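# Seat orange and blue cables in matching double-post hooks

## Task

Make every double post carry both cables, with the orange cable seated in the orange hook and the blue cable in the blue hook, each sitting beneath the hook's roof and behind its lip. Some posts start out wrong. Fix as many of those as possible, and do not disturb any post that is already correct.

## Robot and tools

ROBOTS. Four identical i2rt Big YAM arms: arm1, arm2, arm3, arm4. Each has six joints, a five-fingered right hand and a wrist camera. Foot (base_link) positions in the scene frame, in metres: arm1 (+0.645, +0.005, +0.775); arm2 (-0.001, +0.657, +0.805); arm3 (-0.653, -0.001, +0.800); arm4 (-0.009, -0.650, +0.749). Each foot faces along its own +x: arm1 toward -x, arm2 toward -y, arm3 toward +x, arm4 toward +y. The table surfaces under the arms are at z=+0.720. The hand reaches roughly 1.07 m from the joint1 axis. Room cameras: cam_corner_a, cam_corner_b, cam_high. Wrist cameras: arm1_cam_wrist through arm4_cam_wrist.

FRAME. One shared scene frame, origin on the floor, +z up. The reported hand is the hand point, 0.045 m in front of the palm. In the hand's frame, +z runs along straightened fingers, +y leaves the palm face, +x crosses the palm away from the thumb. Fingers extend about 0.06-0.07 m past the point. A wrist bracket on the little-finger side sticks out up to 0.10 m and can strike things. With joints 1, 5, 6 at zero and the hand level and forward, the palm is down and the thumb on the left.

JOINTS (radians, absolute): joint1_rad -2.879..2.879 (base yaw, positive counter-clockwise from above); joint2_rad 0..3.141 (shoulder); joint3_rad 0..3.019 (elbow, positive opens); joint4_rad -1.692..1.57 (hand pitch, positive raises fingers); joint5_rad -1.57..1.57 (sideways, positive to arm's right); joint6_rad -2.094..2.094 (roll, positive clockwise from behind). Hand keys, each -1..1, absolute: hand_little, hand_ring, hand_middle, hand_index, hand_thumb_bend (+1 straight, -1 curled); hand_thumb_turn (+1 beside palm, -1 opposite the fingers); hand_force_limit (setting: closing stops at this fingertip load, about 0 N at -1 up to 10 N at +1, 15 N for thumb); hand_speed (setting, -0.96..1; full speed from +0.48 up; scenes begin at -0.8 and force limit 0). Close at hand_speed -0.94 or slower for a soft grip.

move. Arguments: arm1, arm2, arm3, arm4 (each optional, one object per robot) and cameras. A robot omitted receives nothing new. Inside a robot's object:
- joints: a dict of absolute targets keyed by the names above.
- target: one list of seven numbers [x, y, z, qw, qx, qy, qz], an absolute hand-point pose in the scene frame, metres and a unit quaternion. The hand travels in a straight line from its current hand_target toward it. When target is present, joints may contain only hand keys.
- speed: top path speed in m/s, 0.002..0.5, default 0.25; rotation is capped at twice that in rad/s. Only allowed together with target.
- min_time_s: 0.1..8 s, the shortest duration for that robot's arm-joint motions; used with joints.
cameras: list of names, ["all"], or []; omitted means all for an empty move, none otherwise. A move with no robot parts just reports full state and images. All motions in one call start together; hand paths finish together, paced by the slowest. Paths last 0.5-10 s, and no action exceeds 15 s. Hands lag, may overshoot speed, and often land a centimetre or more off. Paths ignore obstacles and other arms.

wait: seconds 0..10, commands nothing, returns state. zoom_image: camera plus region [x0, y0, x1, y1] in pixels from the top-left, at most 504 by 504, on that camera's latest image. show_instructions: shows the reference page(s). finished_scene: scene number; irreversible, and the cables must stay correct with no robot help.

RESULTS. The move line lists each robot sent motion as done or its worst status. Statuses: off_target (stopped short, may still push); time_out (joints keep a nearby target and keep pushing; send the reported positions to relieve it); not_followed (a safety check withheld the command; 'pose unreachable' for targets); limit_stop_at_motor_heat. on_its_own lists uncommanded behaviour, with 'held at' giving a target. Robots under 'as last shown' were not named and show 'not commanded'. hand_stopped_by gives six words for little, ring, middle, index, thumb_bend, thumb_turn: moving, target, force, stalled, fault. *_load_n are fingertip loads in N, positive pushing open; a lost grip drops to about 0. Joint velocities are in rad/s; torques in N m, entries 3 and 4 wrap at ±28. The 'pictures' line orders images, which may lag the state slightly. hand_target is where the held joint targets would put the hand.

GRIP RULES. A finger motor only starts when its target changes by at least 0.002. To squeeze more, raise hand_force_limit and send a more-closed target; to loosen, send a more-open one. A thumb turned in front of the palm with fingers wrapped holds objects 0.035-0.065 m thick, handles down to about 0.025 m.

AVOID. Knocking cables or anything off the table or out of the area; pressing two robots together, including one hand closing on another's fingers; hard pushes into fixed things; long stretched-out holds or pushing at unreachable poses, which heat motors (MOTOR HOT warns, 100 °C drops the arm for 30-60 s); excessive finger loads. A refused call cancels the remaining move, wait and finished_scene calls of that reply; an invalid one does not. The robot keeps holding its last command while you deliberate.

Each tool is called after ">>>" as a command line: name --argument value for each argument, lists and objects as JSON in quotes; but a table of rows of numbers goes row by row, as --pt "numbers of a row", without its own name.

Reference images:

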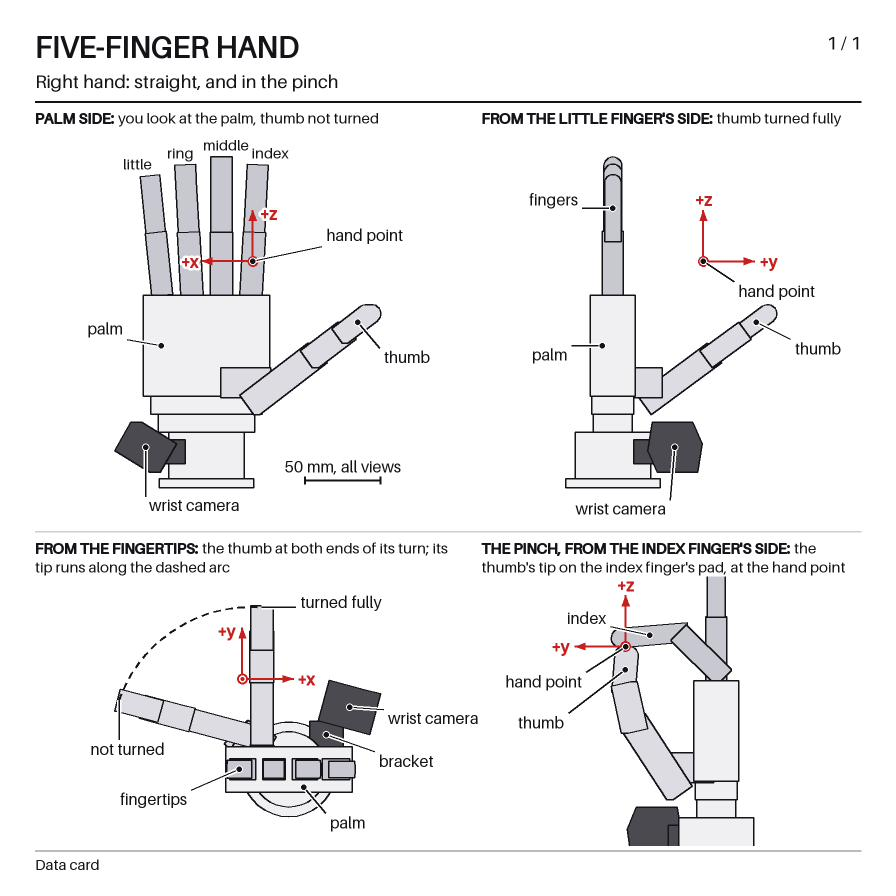

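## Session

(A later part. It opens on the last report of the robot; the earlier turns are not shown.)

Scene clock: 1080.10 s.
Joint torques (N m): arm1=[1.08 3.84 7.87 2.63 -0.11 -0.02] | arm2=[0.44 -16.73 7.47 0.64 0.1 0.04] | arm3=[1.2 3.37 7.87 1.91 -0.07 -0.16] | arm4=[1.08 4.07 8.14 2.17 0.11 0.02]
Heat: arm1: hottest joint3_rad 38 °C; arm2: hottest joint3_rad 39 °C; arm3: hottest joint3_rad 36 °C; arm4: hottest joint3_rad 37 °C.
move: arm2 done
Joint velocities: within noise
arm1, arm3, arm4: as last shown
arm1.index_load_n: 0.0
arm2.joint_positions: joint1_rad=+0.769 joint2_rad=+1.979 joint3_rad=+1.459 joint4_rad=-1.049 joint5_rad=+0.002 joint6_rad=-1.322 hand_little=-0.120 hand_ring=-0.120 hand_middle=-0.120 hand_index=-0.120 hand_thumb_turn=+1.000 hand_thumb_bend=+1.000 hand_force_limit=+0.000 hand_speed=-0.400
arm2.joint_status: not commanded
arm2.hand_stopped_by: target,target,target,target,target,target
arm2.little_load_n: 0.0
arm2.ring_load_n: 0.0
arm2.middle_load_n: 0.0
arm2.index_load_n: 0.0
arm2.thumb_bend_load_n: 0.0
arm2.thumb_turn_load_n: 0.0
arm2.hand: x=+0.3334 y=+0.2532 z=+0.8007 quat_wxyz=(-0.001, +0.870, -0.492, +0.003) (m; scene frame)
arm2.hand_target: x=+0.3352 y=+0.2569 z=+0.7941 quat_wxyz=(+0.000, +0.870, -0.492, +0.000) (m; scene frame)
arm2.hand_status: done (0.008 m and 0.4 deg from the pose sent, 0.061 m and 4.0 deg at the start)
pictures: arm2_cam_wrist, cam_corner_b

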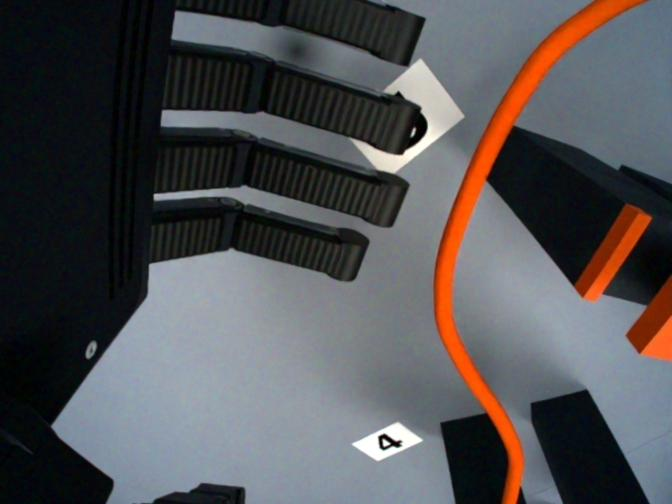

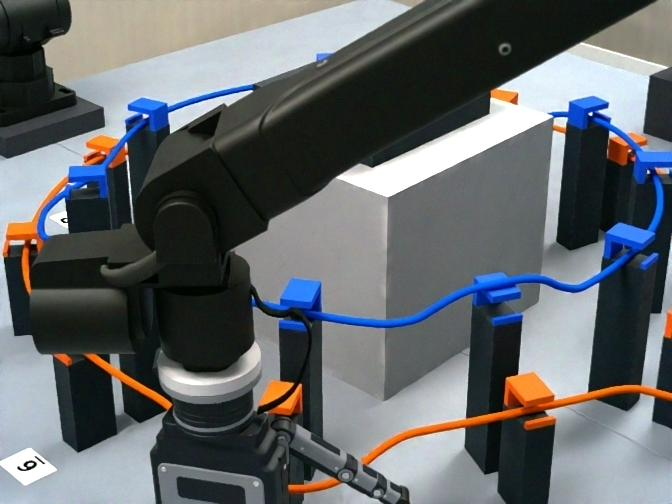

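>>> move --arm2 '{"target": [0.3351, 0.2569, 0.780, 0.0, 0.8703, -0.4924, 0.0], "speed": 0.1}' --cameras '["arm2_cam_wrist"]'

>>> move --arm2 '{"target": [0.2975, 0.2315, 0.780, 0.0, 0.8703, -0.4924, 0.0], "speed": 0.1}' --cameras '["arm2_cam_wrist", "cam_corner_b", "cam_high"]'

>>> zoom_image --camera "arm2_cam_wrist" --region '[168, 0, 672, 504]'

>>> zoom_image --camera "cam_corner_b" --region '[150, 300, 400, 504]'

>>> zoom_image --camera "cam_high" --region '[350, 130, 450, 230]'

Scene clock: 1093.07 s.
Joint torques (N m): arm1=[1.03 3.9 7.92 2.63 -0.12 -0.02] | arm2=[0.38 -16.38 7.27 0.61 0.12 0.09] | arm3=[1.61 3.14 7.83 1.99 -0.05 -0.1] | arm4=[1.08 3.78 8.14 2.14 0.11 0.02]
Heat: arm1: hottest joint3_rad 38 °C; arm2: hottest joint3_rad 39 °C; arm3: hottest joint3_rad 36 °C; arm4: hottest joint3_rad 37 °C.
move: arm2 off_target
Joint velocities: within noise
arm1, arm3, arm4: as last shown
arm2.joint_positions: joint1_rad=+0.769 joint2_rad=+1.993 joint3_rad=+1.450 joint4_rad=-1.019 joint5_rad=+0.002 joint6_rad=-1.322 hand_little=-0.120 hand_ring=-0.120 hand_middle=-0.120 hand_index=-0.120 hand_thumb_turn=+1.000 hand_thumb_bend=+1.000 hand_force_limit=+0.000 hand_speed=-0.400
arm2.joint_status: not commanded
arm2.hand_stopped_by: target,target,target,target,target,target
arm2.little_load_n: 0.0
arm2.ring_load_n: 0.0
arm2.middle_load_n: 0.0
arm2.index_load_n: 0.0
arm2.thumb_bend_load_n: 0.0
arm2.thumb_turn_load_n: 0.0
arm2.hand: x=+0.3349 y=+0.2518 z=+0.7900 quat_wxyz=(+0.000, +0.870, -0.493, +0.007) (m; scene frame)
arm2.hand_target: x=+0.3351 y=+0.2570 z=+0.7801 quat_wxyz=(+0.000, +0.870, -0.492, +0.000) (m; scene frame)
arm2.hand_status: off_target (0.011 m and 0.8 deg from the pose sent, 0.021 m and 0.4 deg at the start)
pictures: arm2_cam_wrist

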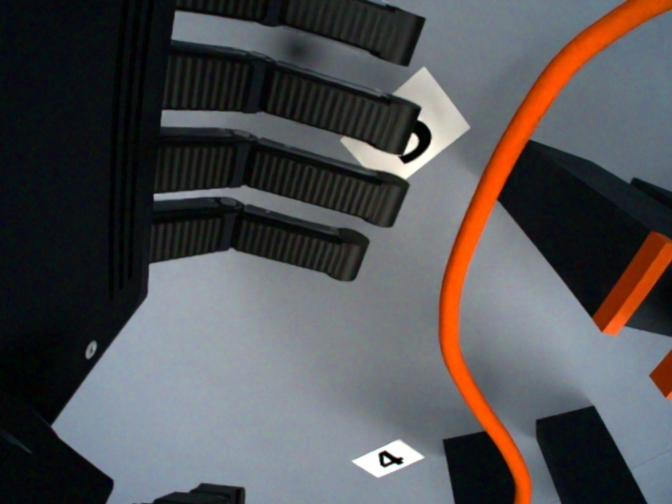

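Scene clock: 1094.30 s.
Joint torques (N m): arm1=[0.97 3.96 7.91 2.65 -0.11 -0.03] | arm2=[0.62 -17.67 7.02 0.64 0.02 -0.11] | arm3=[1.55 2.78 7.92 1.83 -0.07 -0.15] | arm4=[0.85 4.01 8.21 2.17 0.11 0.03]
Heat: arm1: hottest joint3_rad 38 °C; arm2: hottest joint3_rad 39 °C; arm3: hottest joint3_rad 36 °C; arm4: hottest joint3_rad 37 °C.
move: arm2 done
Joint velocities: within noise
arm1, arm3, arm4: as last shown
arm2.joint_positions: joint1_rad=+0.696 joint2_rad=+1.993 joint3_rad=+1.425 joint4_rad=-1.009 joint5_rad=+0.003 joint6_rad=-1.387 hand_little=-0.120 hand_ring=-0.120 hand_middle=-0.120 hand_index=-0.120 hand_thumb_turn=+1.000 hand_thumb_bend=+1.000 hand_force_limit=+0.000 hand_speed=-0.400
arm2.joint_status: not commanded
arm2.hand_stopped_by: target,target,target,target,target,target
arm2.little_load_n: 0.0
arm2.ring_load_n: 0.0
arm2.middle_load_n: 0.0
arm2.index_load_n: 0.0
arm2.thumb_bend_load_n: 0.0
arm2.thumb_turn_load_n: 0.0
arm2.hand: x=+0.2987 y=+0.2311 z=+0.7821 quat_wxyz=(-0.001, +0.868, -0.496, -0.001) (m; scene frame)
arm2.hand_target: x=+0.2975 y=+0.2316 z=+0.7800 quat_wxyz=(+0.000, +0.870, -0.492, +0.000) (m; scene frame)
arm2.hand_status: done (0.002 m and 0.5 deg from the pose sent, 0.044 m and 0.8 deg at the start)
arm3.thumb_turn_load_n: 0.5
pictures: arm2_cam_wrist, cam_corner_b, cam_high

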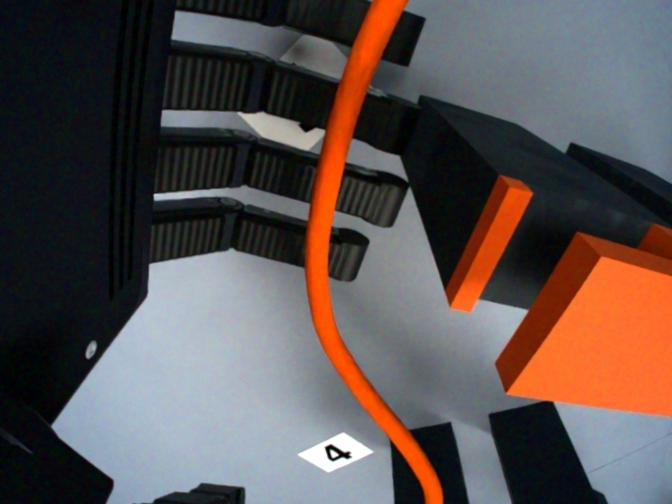

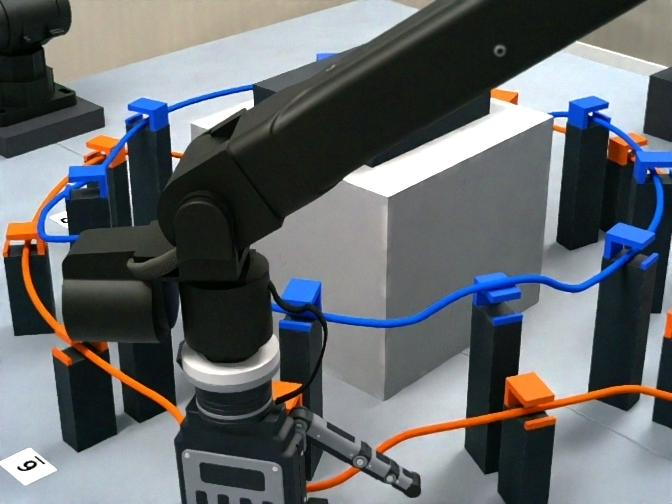

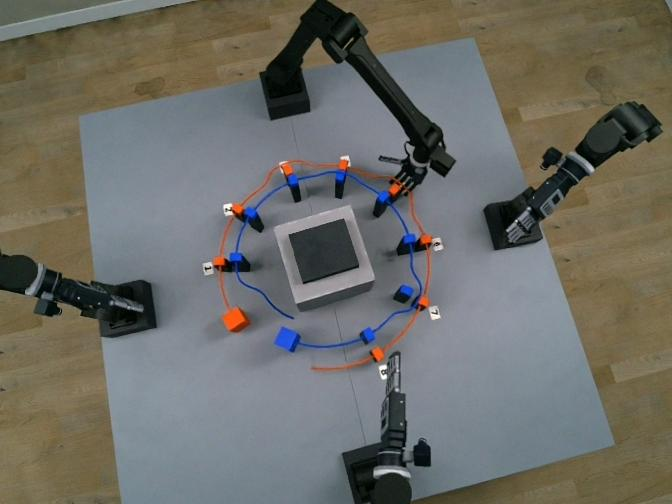

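Scaled by 1.000.

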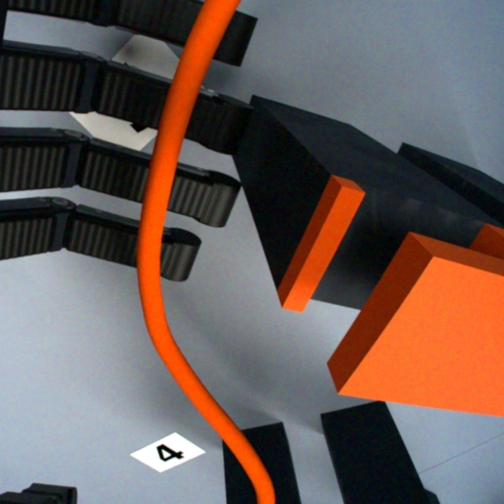

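Scaled by 2.016.

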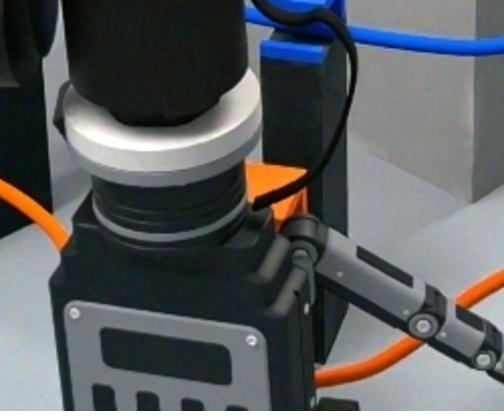

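Scaled by 5.040.

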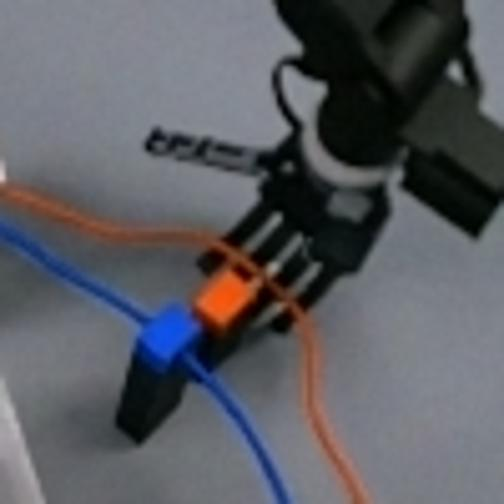

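>>> move --arm2 '{"joints": {"hand_index": -0.5, "hand_middle": -0.45, "hand_ring": -0.45, "hand_little": -0.5}}' --cameras '["arm2_cam_wrist"]'

>>> move --arm2 '{"target": [0.3045, 0.2275, 0.822, 0.0, 0.8703, -0.4924, 0.0], "speed": 0.08}' --cameras '["arm2_cam_wrist", "cam_corner_b", "cam_high"]'

>>> zoom_image --camera "cam_corner_b" --region '[150, 300, 400, 504]'

>>> zoom_image --camera "cam_high" --region '[350, 130, 450, 230]'

Scene clock: 1131.43 s.
Joint torques (N m): arm1=[1.08 3.9 7.9 2.65 -0.12 -0.02] | arm2=[0.03 -17.61 7.04 0.68 0.09 -0.05] | arm3=[1.38 3.37 7.79 1.91 -0.06 -0.15] | arm4=[1.03 4.07 8.18 2.17 0.12 0.03]
Heat: arm1: hottest joint3_rad 38 °C; arm2: hottest joint3_rad 38 °C; arm3: hottest joint3_rad 37 °C; arm4: hottest joint3_rad 37 °C.
move: arm2 done
Joint velocities: within noise
arm1, arm3, arm4: as last shown
arm2.joint_positions: joint1_rad=+0.696 joint2_rad=+1.993 joint3_rad=+1.425 joint4_rad=-1.008 joint5_rad=+0.003 joint6_rad=-1.388 hand_little=-0.500 hand_ring=-0.450 hand_middle=-0.450 hand_index=-0.500 hand_thumb_turn=+1.000 hand_thumb_bend=+1.000 hand_force_limit=+0.000 hand_speed=-0.400
arm2.joint_status: all done
arm2.hand_stopped_by: target,target,target,target,target,target
arm2.little_load_n: 0.0
arm2.ring_load_n: 0.0
arm2.middle_load_n: 0.0
arm2.index_load_n: 0.5
arm2.thumb_bend_load_n: 0.0
arm2.thumb_turn_load_n: 0.0
arm2.hand: x=+0.2987 y=+0.2309 z=+0.7821 quat_wxyz=(-0.001, +0.869, -0.495, +0.000) (m; scene frame)
arm2.hand_target: x=+0.2976 y=+0.2316 z=+0.7800 quat_wxyz=(+0.000, +0.870, -0.492, +0.000) (m; scene frame)
arm2.hand_status: not commanded
arm3.thumb_turn_load_n: 0.0
arm4.thumb_turn_load_n: -0.5
pictures: arm2_cam_wrist

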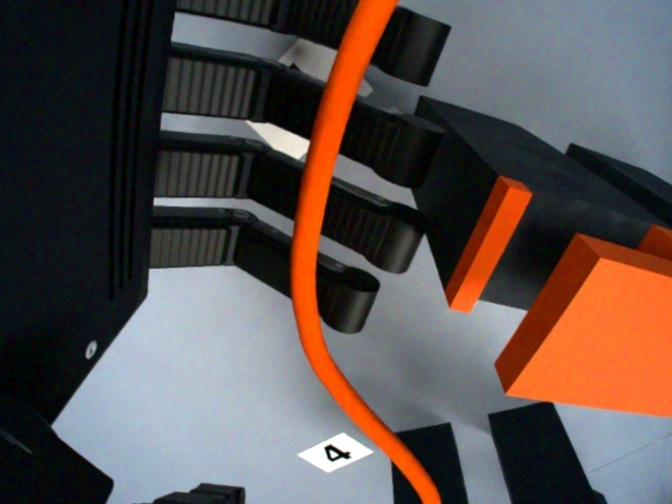

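Scene clock: 1132.60 s.
Joint torques (N m): arm1=[1.03 3.9 7.9 2.66 -0.11 -0.03] | arm2=[0.67 -18.14 12.21 -0.34 0.07 -0.03] | arm3=[0.97 3.25 7.79 1.96 -0.08 -0.11] | arm4=[1.32 3.9 8.17 2.18 0.11 0.02]
Heat: arm1: hottest joint3_rad 38 °C; arm2: hottest joint3_rad 39 °C; arm3: hottest joint3_rad 37 °C; arm4: hottest joint3_rad 37 °C.
move: arm2 off_target
Joint velocities: within noise
arm1, arm3, arm4: as last shown
arm2.joint_positions: joint1_rad=+0.696 joint2_rad=+1.966 joint3_rad=+1.425 joint4_rad=-1.093 joint5_rad=+0.003 joint6_rad=-1.388 hand_little=-0.500 hand_ring=-0.450 hand_middle=-0.450 hand_index=-0.500 hand_thumb_turn=+1.000 hand_thumb_bend=+1.000 hand_force_limit=+0.000 hand_speed=-0.400
arm2.joint_status: not commanded
arm2.hand_stopped_by: target,target,target,target,target,target
arm2.little_load_n: 0.0
arm2.ring_load_n: 0.0
arm2.middle_load_n: 0.0
arm2.index_load_n: 0.0
arm2.thumb_bend_load_n: 0.0
arm2.thumb_turn_load_n: 0.0
arm2.hand: x=+0.2864 y=+0.2449 z=+0.7995 quat_wxyz=(-0.010, +0.868, -0.495, -0.028) (m; scene frame)
arm2.hand_target: x=+0.3038 y=+0.2285 z=+0.8225 quat_wxyz=(+0.000, +0.870, -0.492, +0.000) (m; scene frame)
arm2.hand_status: off_target (0.034 m and 3.4 deg from the pose sent, 0.040 m and 0.4 deg at the start)
arm4.thumb_turn_load_n: 0.0
pictures: arm2_cam_wrist, cam_corner_b, cam_high

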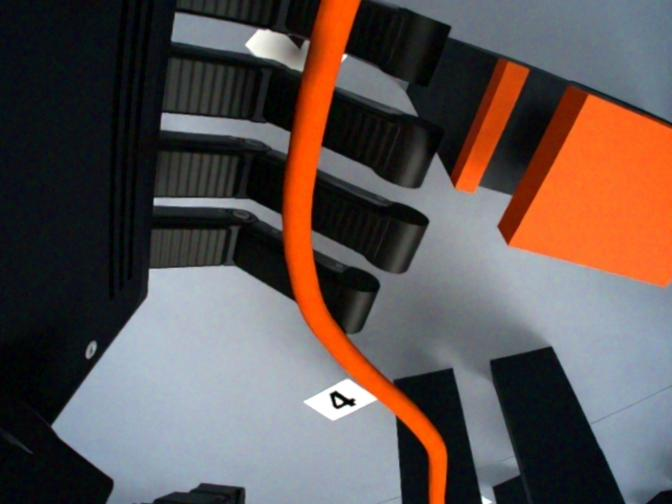

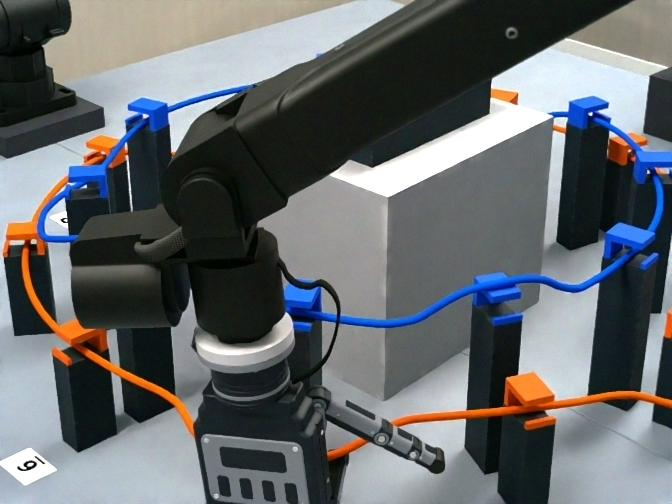

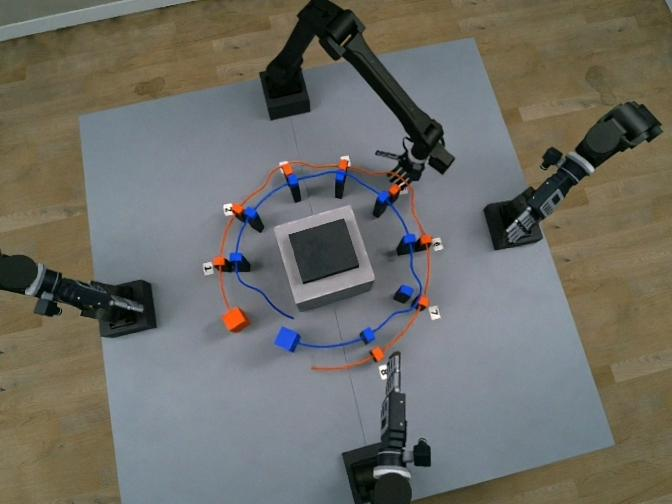

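Scaled by 2.016.

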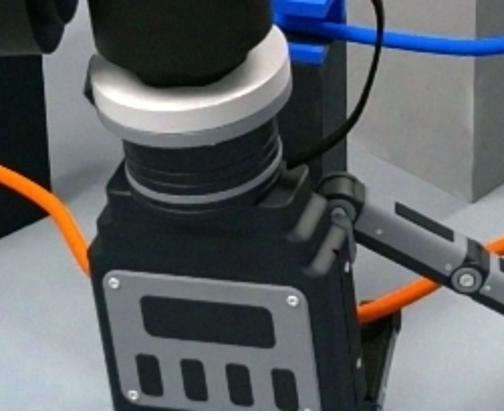

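Scaled by 5.040.

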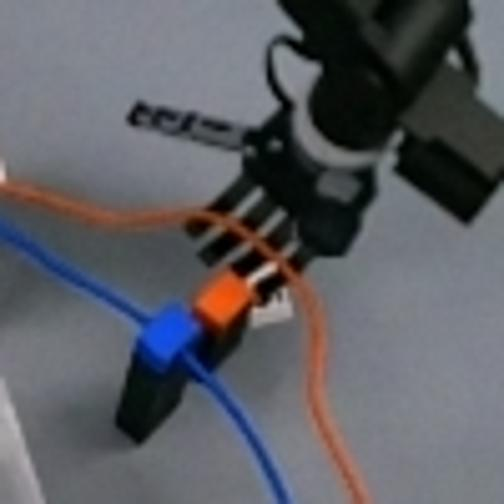

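>>> move --arm2 '{"target": [0.3194, 0.2096, 0.8425, 0.0, 0.8703, -0.4924, 0.0], "speed": 0.08}' --cameras '["arm2_cam_wrist"]'

Scene clock: 1167.00 s.
Joint torques (N m): arm1=[1.08 3.9 7.92 2.65 -0.11 -0.02] | arm2=[0.79 -15.91 12.93 -0.1 0.06 0.02] | arm3=[1.2 3.02 7.83 2.07 -0.03 -0.11] | arm4=[1.03 3.78 8.21 2.15 0.12 0.02]
Heat: arm1: hottest joint3_rad 38 °C; arm2: hottest joint3_rad 43 °C; arm3: hottest joint3_rad 37 °C; arm4: hottest joint3_rad 37 °C.
move: arm2 off_target
Joint velocities: within noise
arm1.joint_positions: joint1_rad=+0.407 joint2_rad=+0.580 joint3_rad=+1.344 joint4_rad=-1.200 joint5_rad=-0.179 joint6_rad=-1.263 hand_little=+1.000 hand_ring=+1.000 hand_middle=+1.000 hand_index=+1.000 hand_thumb_turn=+1.000 hand_thumb_bend=+1.000 hand_force_limit=+0.000 hand_speed=-0.800
arm1.joint_status: not commanded
arm1.hand_stopped_by: target,target,target,target,target,target
arm1.little_load_n: 0.0
arm1.ring_load_n: 0.0
arm1.middle_load_n: 0.0
arm1.index_load_n: 0.0
arm1.thumb_bend_load_n: 0.0
arm1.thumb_turn_load_n: 0.0
arm1.hand: x=+0.4071 y=-0.0689 z=+1.2738 quat_wxyz=(-0.477, -0.072, +0.839, -0.252) (m; scene frame)
arm1.hand_target: x=+0.4085 y=-0.0683 z=+1.2838 quat_wxyz=(-0.486, -0.073, +0.833, -0.255) (m; scene frame)
arm1.hand_status: not commanded
arm2.joint_positions: joint1_rad=+0.696 joint2_rad=+1.969 joint3_rad=+1.535 joint4_rad=-1.171 joint5_rad=+0.003 joint6_rad=-1.388 hand_little=-0.500 hand_ring=-0.450 hand_middle=-0.450 hand_index=-0.500 hand_thumb_turn=+1.000 hand_thumb_bend=+1.000 hand_force_limit=+0.000 hand_speed=-0.400
arm2.joint_status: not commanded
arm2.hand_stopped_by: target,target,target,target,target,target
arm2.little_load_n: 0.0
arm2.ring_load_n: 0.0
arm2.middle_load_n: 0.0
arm2.index_load_n: 0.0
arm2.thumb_bend_load_n: -0.5
arm2.thumb_turn_load_n: 0.0
arm2.hand: x=+0.3046 y=+0.2239 z=+0.8337 quat_wxyz=(-0.006, +0.869, -0.495, -0.014) (m; scene frame)
arm2.hand_target: x=+0.3190 y=+0.2103 z=+0.8427 quat_wxyz=(+0.000, +0.870, -0.492, +0.000) (m; scene frame)
arm2.hand_status: off_target (0.022 m and 1.8 deg from the pose sent, 0.065 m and 3.4 deg at the start)
arm3.joint_positions: joint1_rad=-0.421 joint2_rad=+0.620 joint3_rad=+1.431 joint4_rad=-1.521 joint5_rad=+0.030 joint6_rad=-1.383 hand_little=+1.000 hand_ring=+1.000 hand_middle=+1.000 hand_index=+1.000 hand_thumb_turn=+1.000 hand_thumb_bend=+1.000 hand_force_limit=+0.000 hand_speed=-0.800
arm3.joint_status: not commanded
arm3.hand_stopped_by: target,target,target,target,target,target
arm3.little_load_n: 0.0
arm3.ring_load_n: 0.0
arm3.middle_load_n: 0.0
arm3.index_load_n: 0.0
arm3.thumb_bend_load_n: 0.0
arm3.thumb_turn_load_n: 0.0
arm3.hand: x=-0.5056 y=-0.1355 z=+1.2785 quat_wxyz=(+0.059, +0.864, -0.278, +0.416) (m; scene frame)
arm3.hand_target: x=-0.5061 y=-0.1353 z=+1.2887 quat_wxyz=(+0.060, +0.859, -0.277, +0.428) (m; scene frame)
arm3.hand_status: not commanded
arm4.joint_positions: joint1_rad=-0.042 joint2_rad=+0.649 joint3_rad=+1.460 joint4_rad=-1.170 joint5_rad=+0.300 joint6_rad=-1.394 hand_little=+1.000 hand_ring=+1.000 hand_middle=+1.000 hand_index=+1.000 hand_thumb_turn=+1.000 hand_thumb_bend=+1.000 hand_force_limit=+0.000 hand_speed=-0.800
arm4.joint_status: not commanded
arm4.hand_stopped_by: target,target,target,target,target,target
arm4.little_load_n: 0.0
arm4.ring_load_n: 0.0
arm4.middle_load_n: 0.0
arm4.index_load_n: 0.0
arm4.thumb_bend_load_n: 0.0
arm4.thumb_turn_load_n: 0.0
arm4.hand: x=+0.1017 y=-0.4117 z=+1.3147 quat_wxyz=(-0.349, +0.680, +0.454, +0.458) (m; scene frame)
arm4.hand_target: x=+0.1017 y=-0.4142 z=+1.3273 quat_wxyz=(-0.359, +0.674, +0.448, +0.464) (m; scene frame)
arm4.hand_status: not commanded
pictures: arm2_cam_wrist

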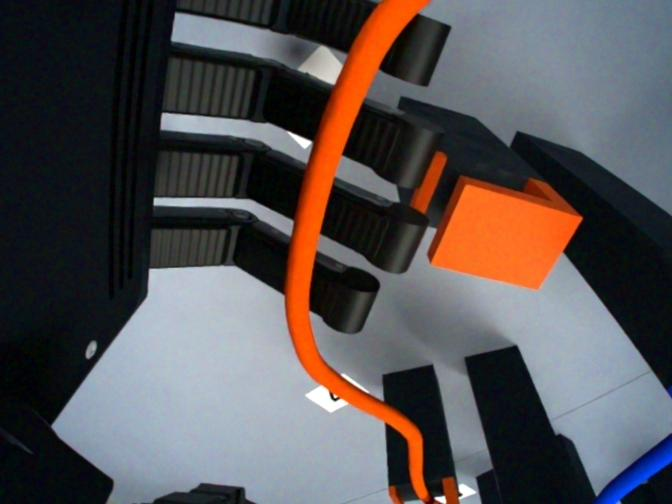

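>>> move --arm2 '{"joints": {"hand_middle": 1.0, "hand_ring": 1.0}}' --cameras '["arm1_cam_wrist", "arm2_cam_wrist", "cam_corner_b", "cam_high"]'

>>> zoom_image --camera "cam_corner_b" --region '[150, 280, 400, 504]'

>>> zoom_image --camera "arm1_cam_wrist" --region '[472, 304, 672, 504]'

>>> zoom_image --camera "arm2_cam_wrist" --region '[168, 0, 672, 504]'

>>> zoom_image --camera "cam_high" --region '[350, 130, 450, 230]'

Scene clock: 1188.50 s.
Joint torques (N m): arm1=[1.03 3.9 7.87 2.65 -0.11 -0.02] | arm2=[0.26 -16.03 13 -0.06 0.06 -0.02] | arm3=[1.08 3.43 7.84 1.94 -0.03 -0.11] | arm4=[1.2 4.01 8.21 2.18 0.11 0.02]
Heat: arm1: hottest joint3_rad 38 °C; arm2: hottest joint3_rad 42 °C; arm3: hottest joint3_rad 37 °C; arm4: hottest joint3_rad 37 °C.
move: arm2 done
Joint velocities: within noise
arm1, arm3, arm4: as last shown
arm2.joint_positions: joint1_rad=+0.696 joint2_rad=+1.969 joint3_rad=+1.535 joint4_rad=-1.171 joint5_rad=+0.003 joint6_rad=-1.388 hand_little=-0.500 hand_ring=+1.000 hand_middle=+1.000 hand_index=-0.500 hand_thumb_turn=+1.000 hand_thumb_bend=+1.000 hand_force_limit=+0.000 hand_speed=-0.400
arm2.joint_status: all done
arm2.hand_stopped_by: target,target,target,target,target,target
arm2.little_load_n: 0.0
arm2.ring_load_n: 0.0
arm2.middle_load_n: 0.0
arm2.index_load_n: 0.0
arm2.thumb_bend_load_n: 0.0
arm2.thumb_turn_load_n: 0.0
arm2.hand: x=+0.3046 y=+0.2239 z=+0.8337 quat_wxyz=(-0.006, +0.869, -0.495, -0.014) (m; scene frame)
arm2.hand_target: x=+0.3190 y=+0.2103 z=+0.8427 quat_wxyz=(+0.000, +0.870, -0.492, +0.000) (m; scene frame)
arm2.hand_status: not commanded
arm3.index_load_n: 0.5
arm4.thumb_turn_load_n: -0.5
pictures: arm1_cam_wrist, arm2_cam_wrist, cam_corner_b, cam_high

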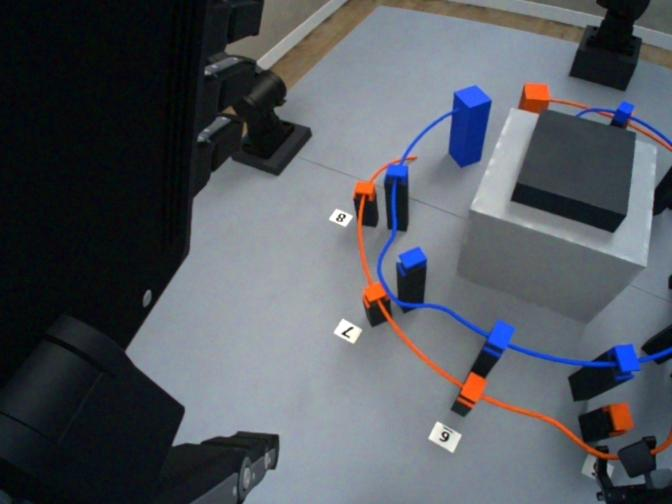

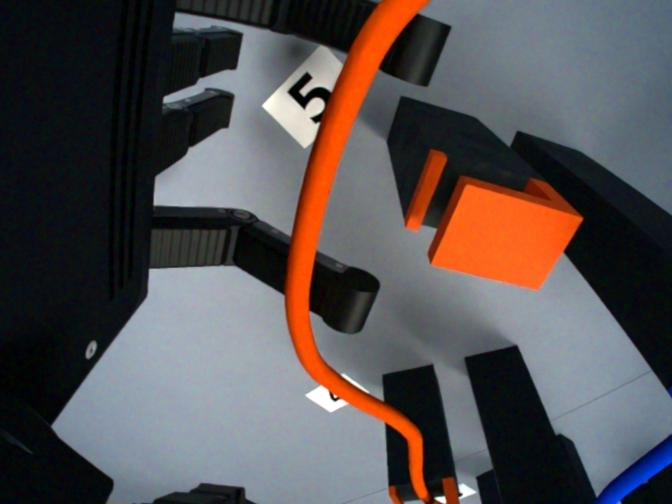

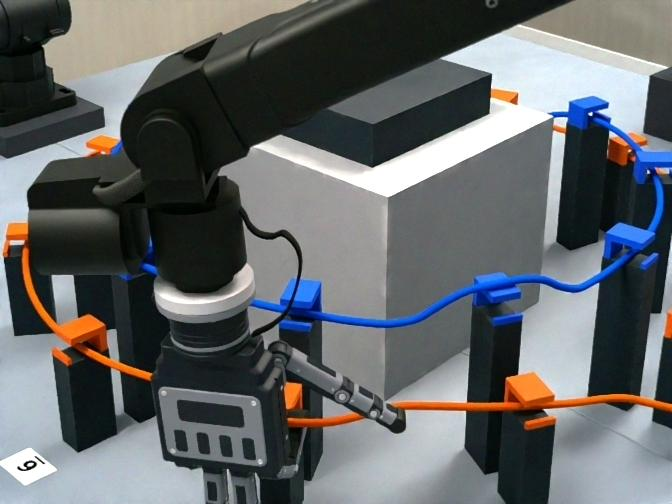

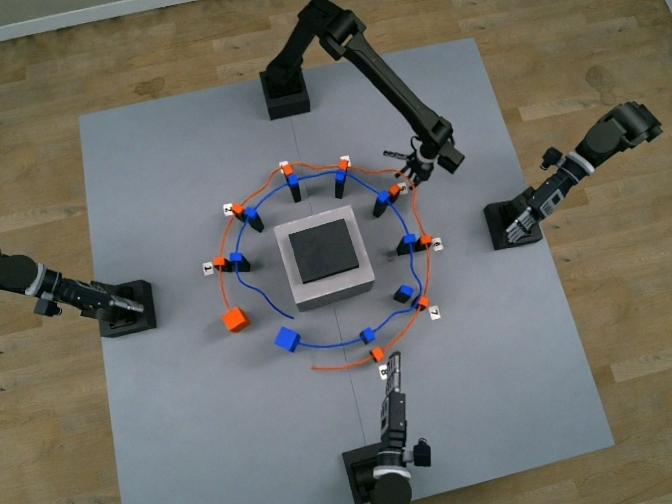

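Scaled by 2.016.

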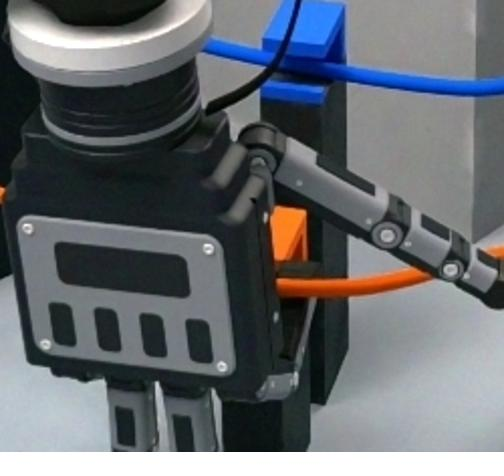

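Scaled by 2.520 from the camera's 672x504 image, which has a finer 960x720 frame.

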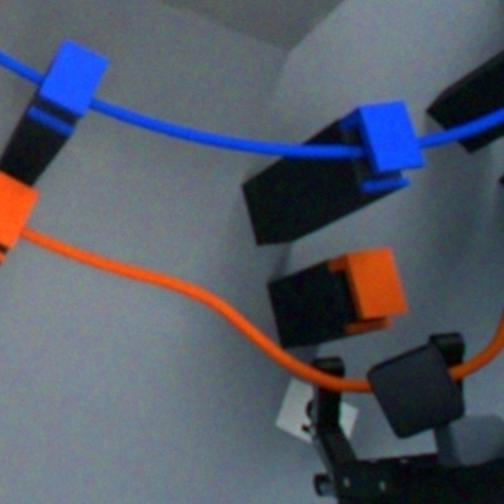

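Scaled by 1.000.

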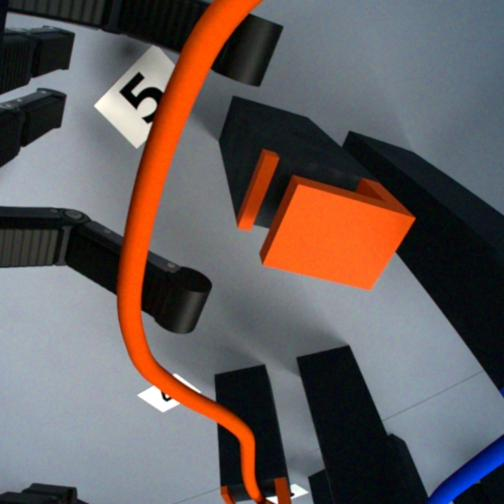

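Scaled by 5.040.

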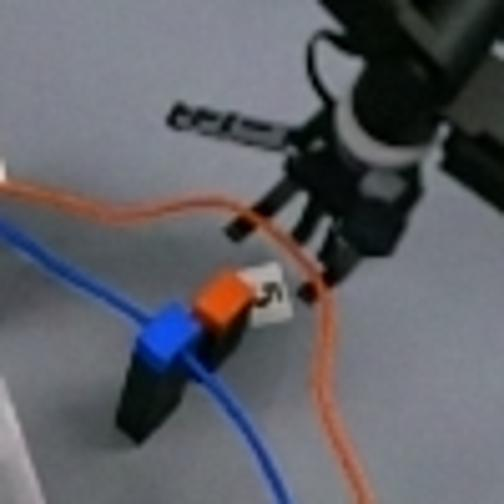

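>>> zoom_image --camera "cam_corner_b" --region '[260, 370, 360, 490]'

>>> zoom_image --camera "cam_corner_b" --region '[130, 370, 330, 504]'

Scaled by 4.200.

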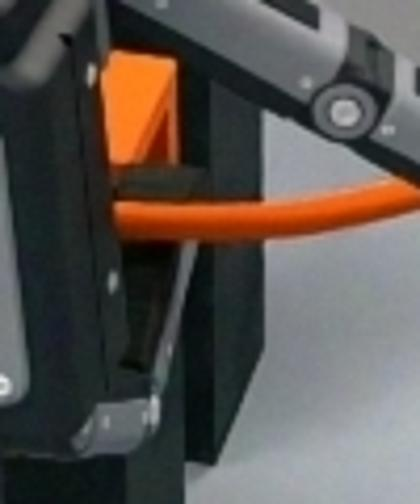

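Scaled by 2.520.

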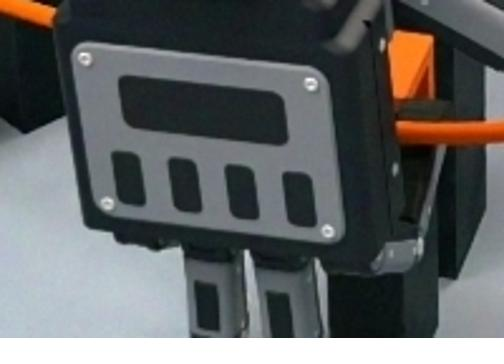

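>>> move --arm2 '{"target": [0.3100, 0.2215, 0.809, 0.0, 0.8703, -0.4924, 0.0], "speed": 0.06}' --cameras '["arm2_cam_wrist", "cam_corner_b", "cam_high", "arm1_cam_wrist"]'

>>> zoom_image --camera "cam_corner_b" --region '[230, 360, 350, 480]'

>>> zoom_image --camera "arm1_cam_wrist" --region '[552, 384, 672, 504]'

>>> zoom_image --camera "cam_high" --region '[370, 150, 430, 210]'

Scene clock: 1340.60 s.
Joint torques (N m): arm1=[1.03 3.96 7.9 2.63 -0.12 -0.02] | arm2=[0.38 -16.62 7.53 0.68 0.05 0] | arm3=[1.44 2.78 7.86 1.96 -0.07 -0.12] | arm4=[1.2 4.01 8.14 2.19 0.1 0.03]
Heat: arm1: hottest joint3_rad 39 °C; arm2: hottest joint3_rad 45 °C; arm3: hottest joint3_rad 37 °C; arm4: hottest joint3_rad 37 °C.
move: arm2 off_target
Joint velocities: within noise
arm1, arm3, arm4: as last shown
arm1.little_load_n: 0.5
arm2.joint_positions: joint1_rad=+0.696 joint2_rad=+1.974 joint3_rad=+1.507 joint4_rad=-1.095 joint5_rad=+0.003 joint6_rad=-1.388 hand_little=-0.500 hand_ring=+1.000 hand_middle=+1.000 hand_index=-0.500 hand_thumb_turn=+1.000 hand_thumb_bend=+1.000 hand_force_limit=+0.000 hand_speed=-0.400
arm2.joint_status: not commanded
arm2.hand_stopped_by: target,target,target,target,target,target
arm2.little_load_n: 0.5
arm2.ring_load_n: 0.0
arm2.middle_load_n: 0.0
arm2.index_load_n: 0.0
arm2.thumb_bend_load_n: 0.0
arm2.thumb_turn_load_n: 0.0
arm2.hand: x=+0.3097 y=+0.2181 z=+0.8191 quat_wxyz=(+0.001, +0.869, -0.495, +0.006) (m; scene frame)
arm2.hand_target: x=+0.3100 y=+0.2216 z=+0.8092 quat_wxyz=(+0.000, +0.870, -0.492, +0.000) (m; scene frame)
arm2.hand_status: off_target (0.011 m and 0.8 deg from the pose sent, 0.025 m and 1.8 deg at the start)
arm3.index_load_n: 0.0
arm3.thumb_bend_load_n: 0.5
arm4.ring_load_n: -0.5
arm4.thumb_turn_load_n: 0.0
pictures: arm1_cam_wrist, arm2_cam_wrist, cam_corner_b, cam_high

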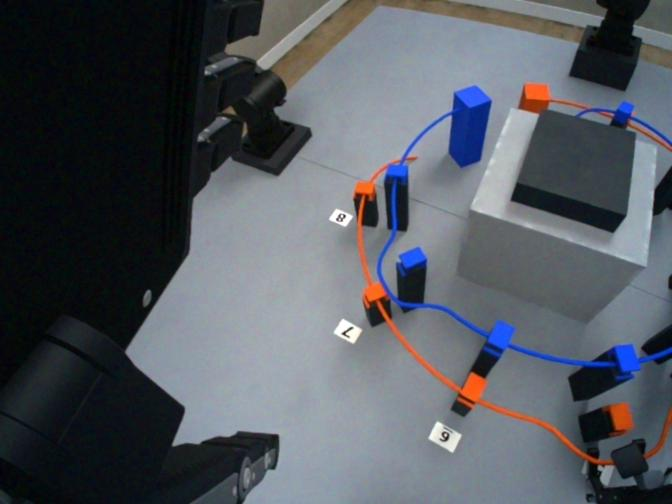

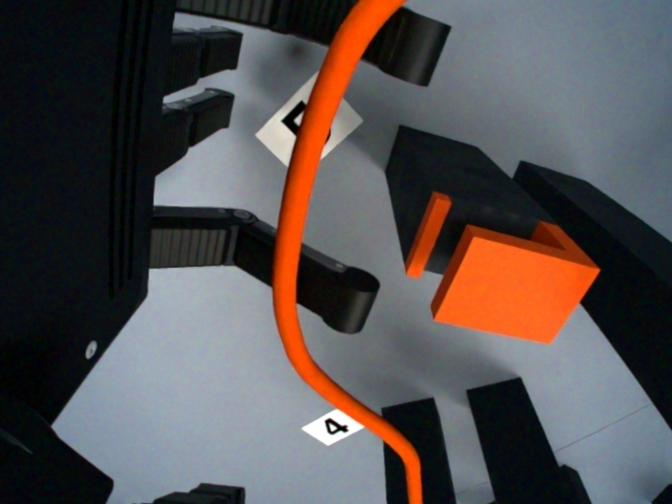

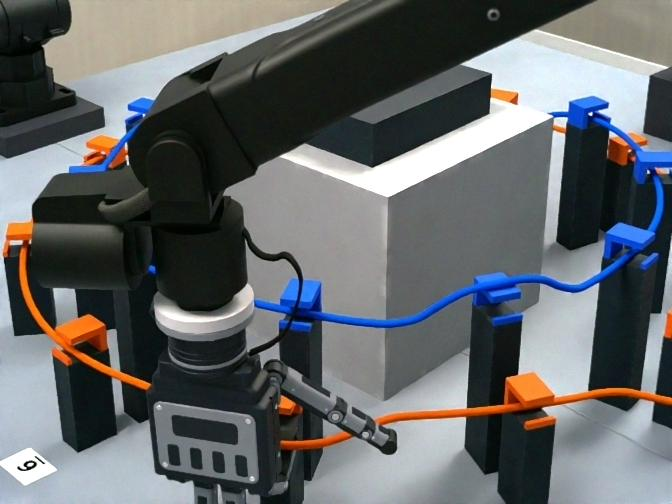

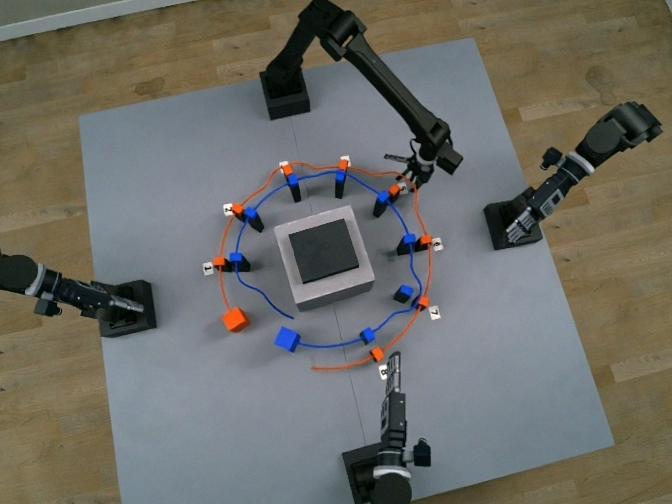

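Scaled by 4.200.

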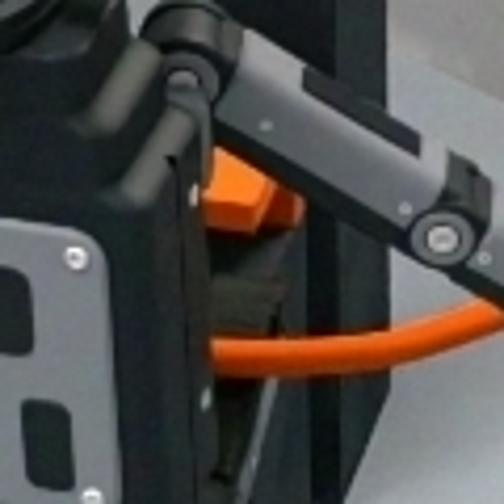

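Scaled by 4.200 from the camera's 672x504 image, which has a finer 960x720 frame.

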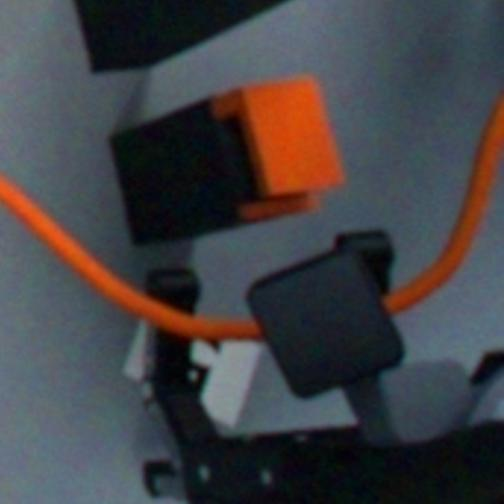

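Scaled by 8.400.

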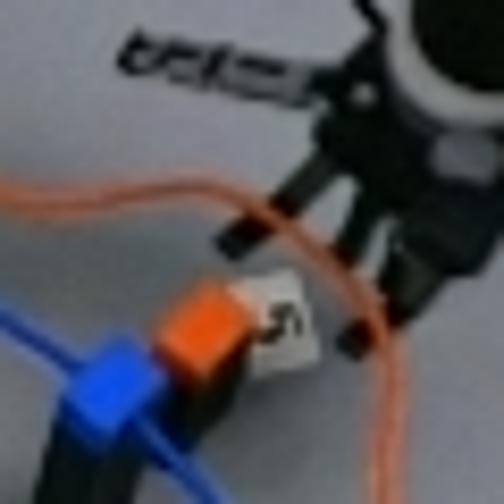

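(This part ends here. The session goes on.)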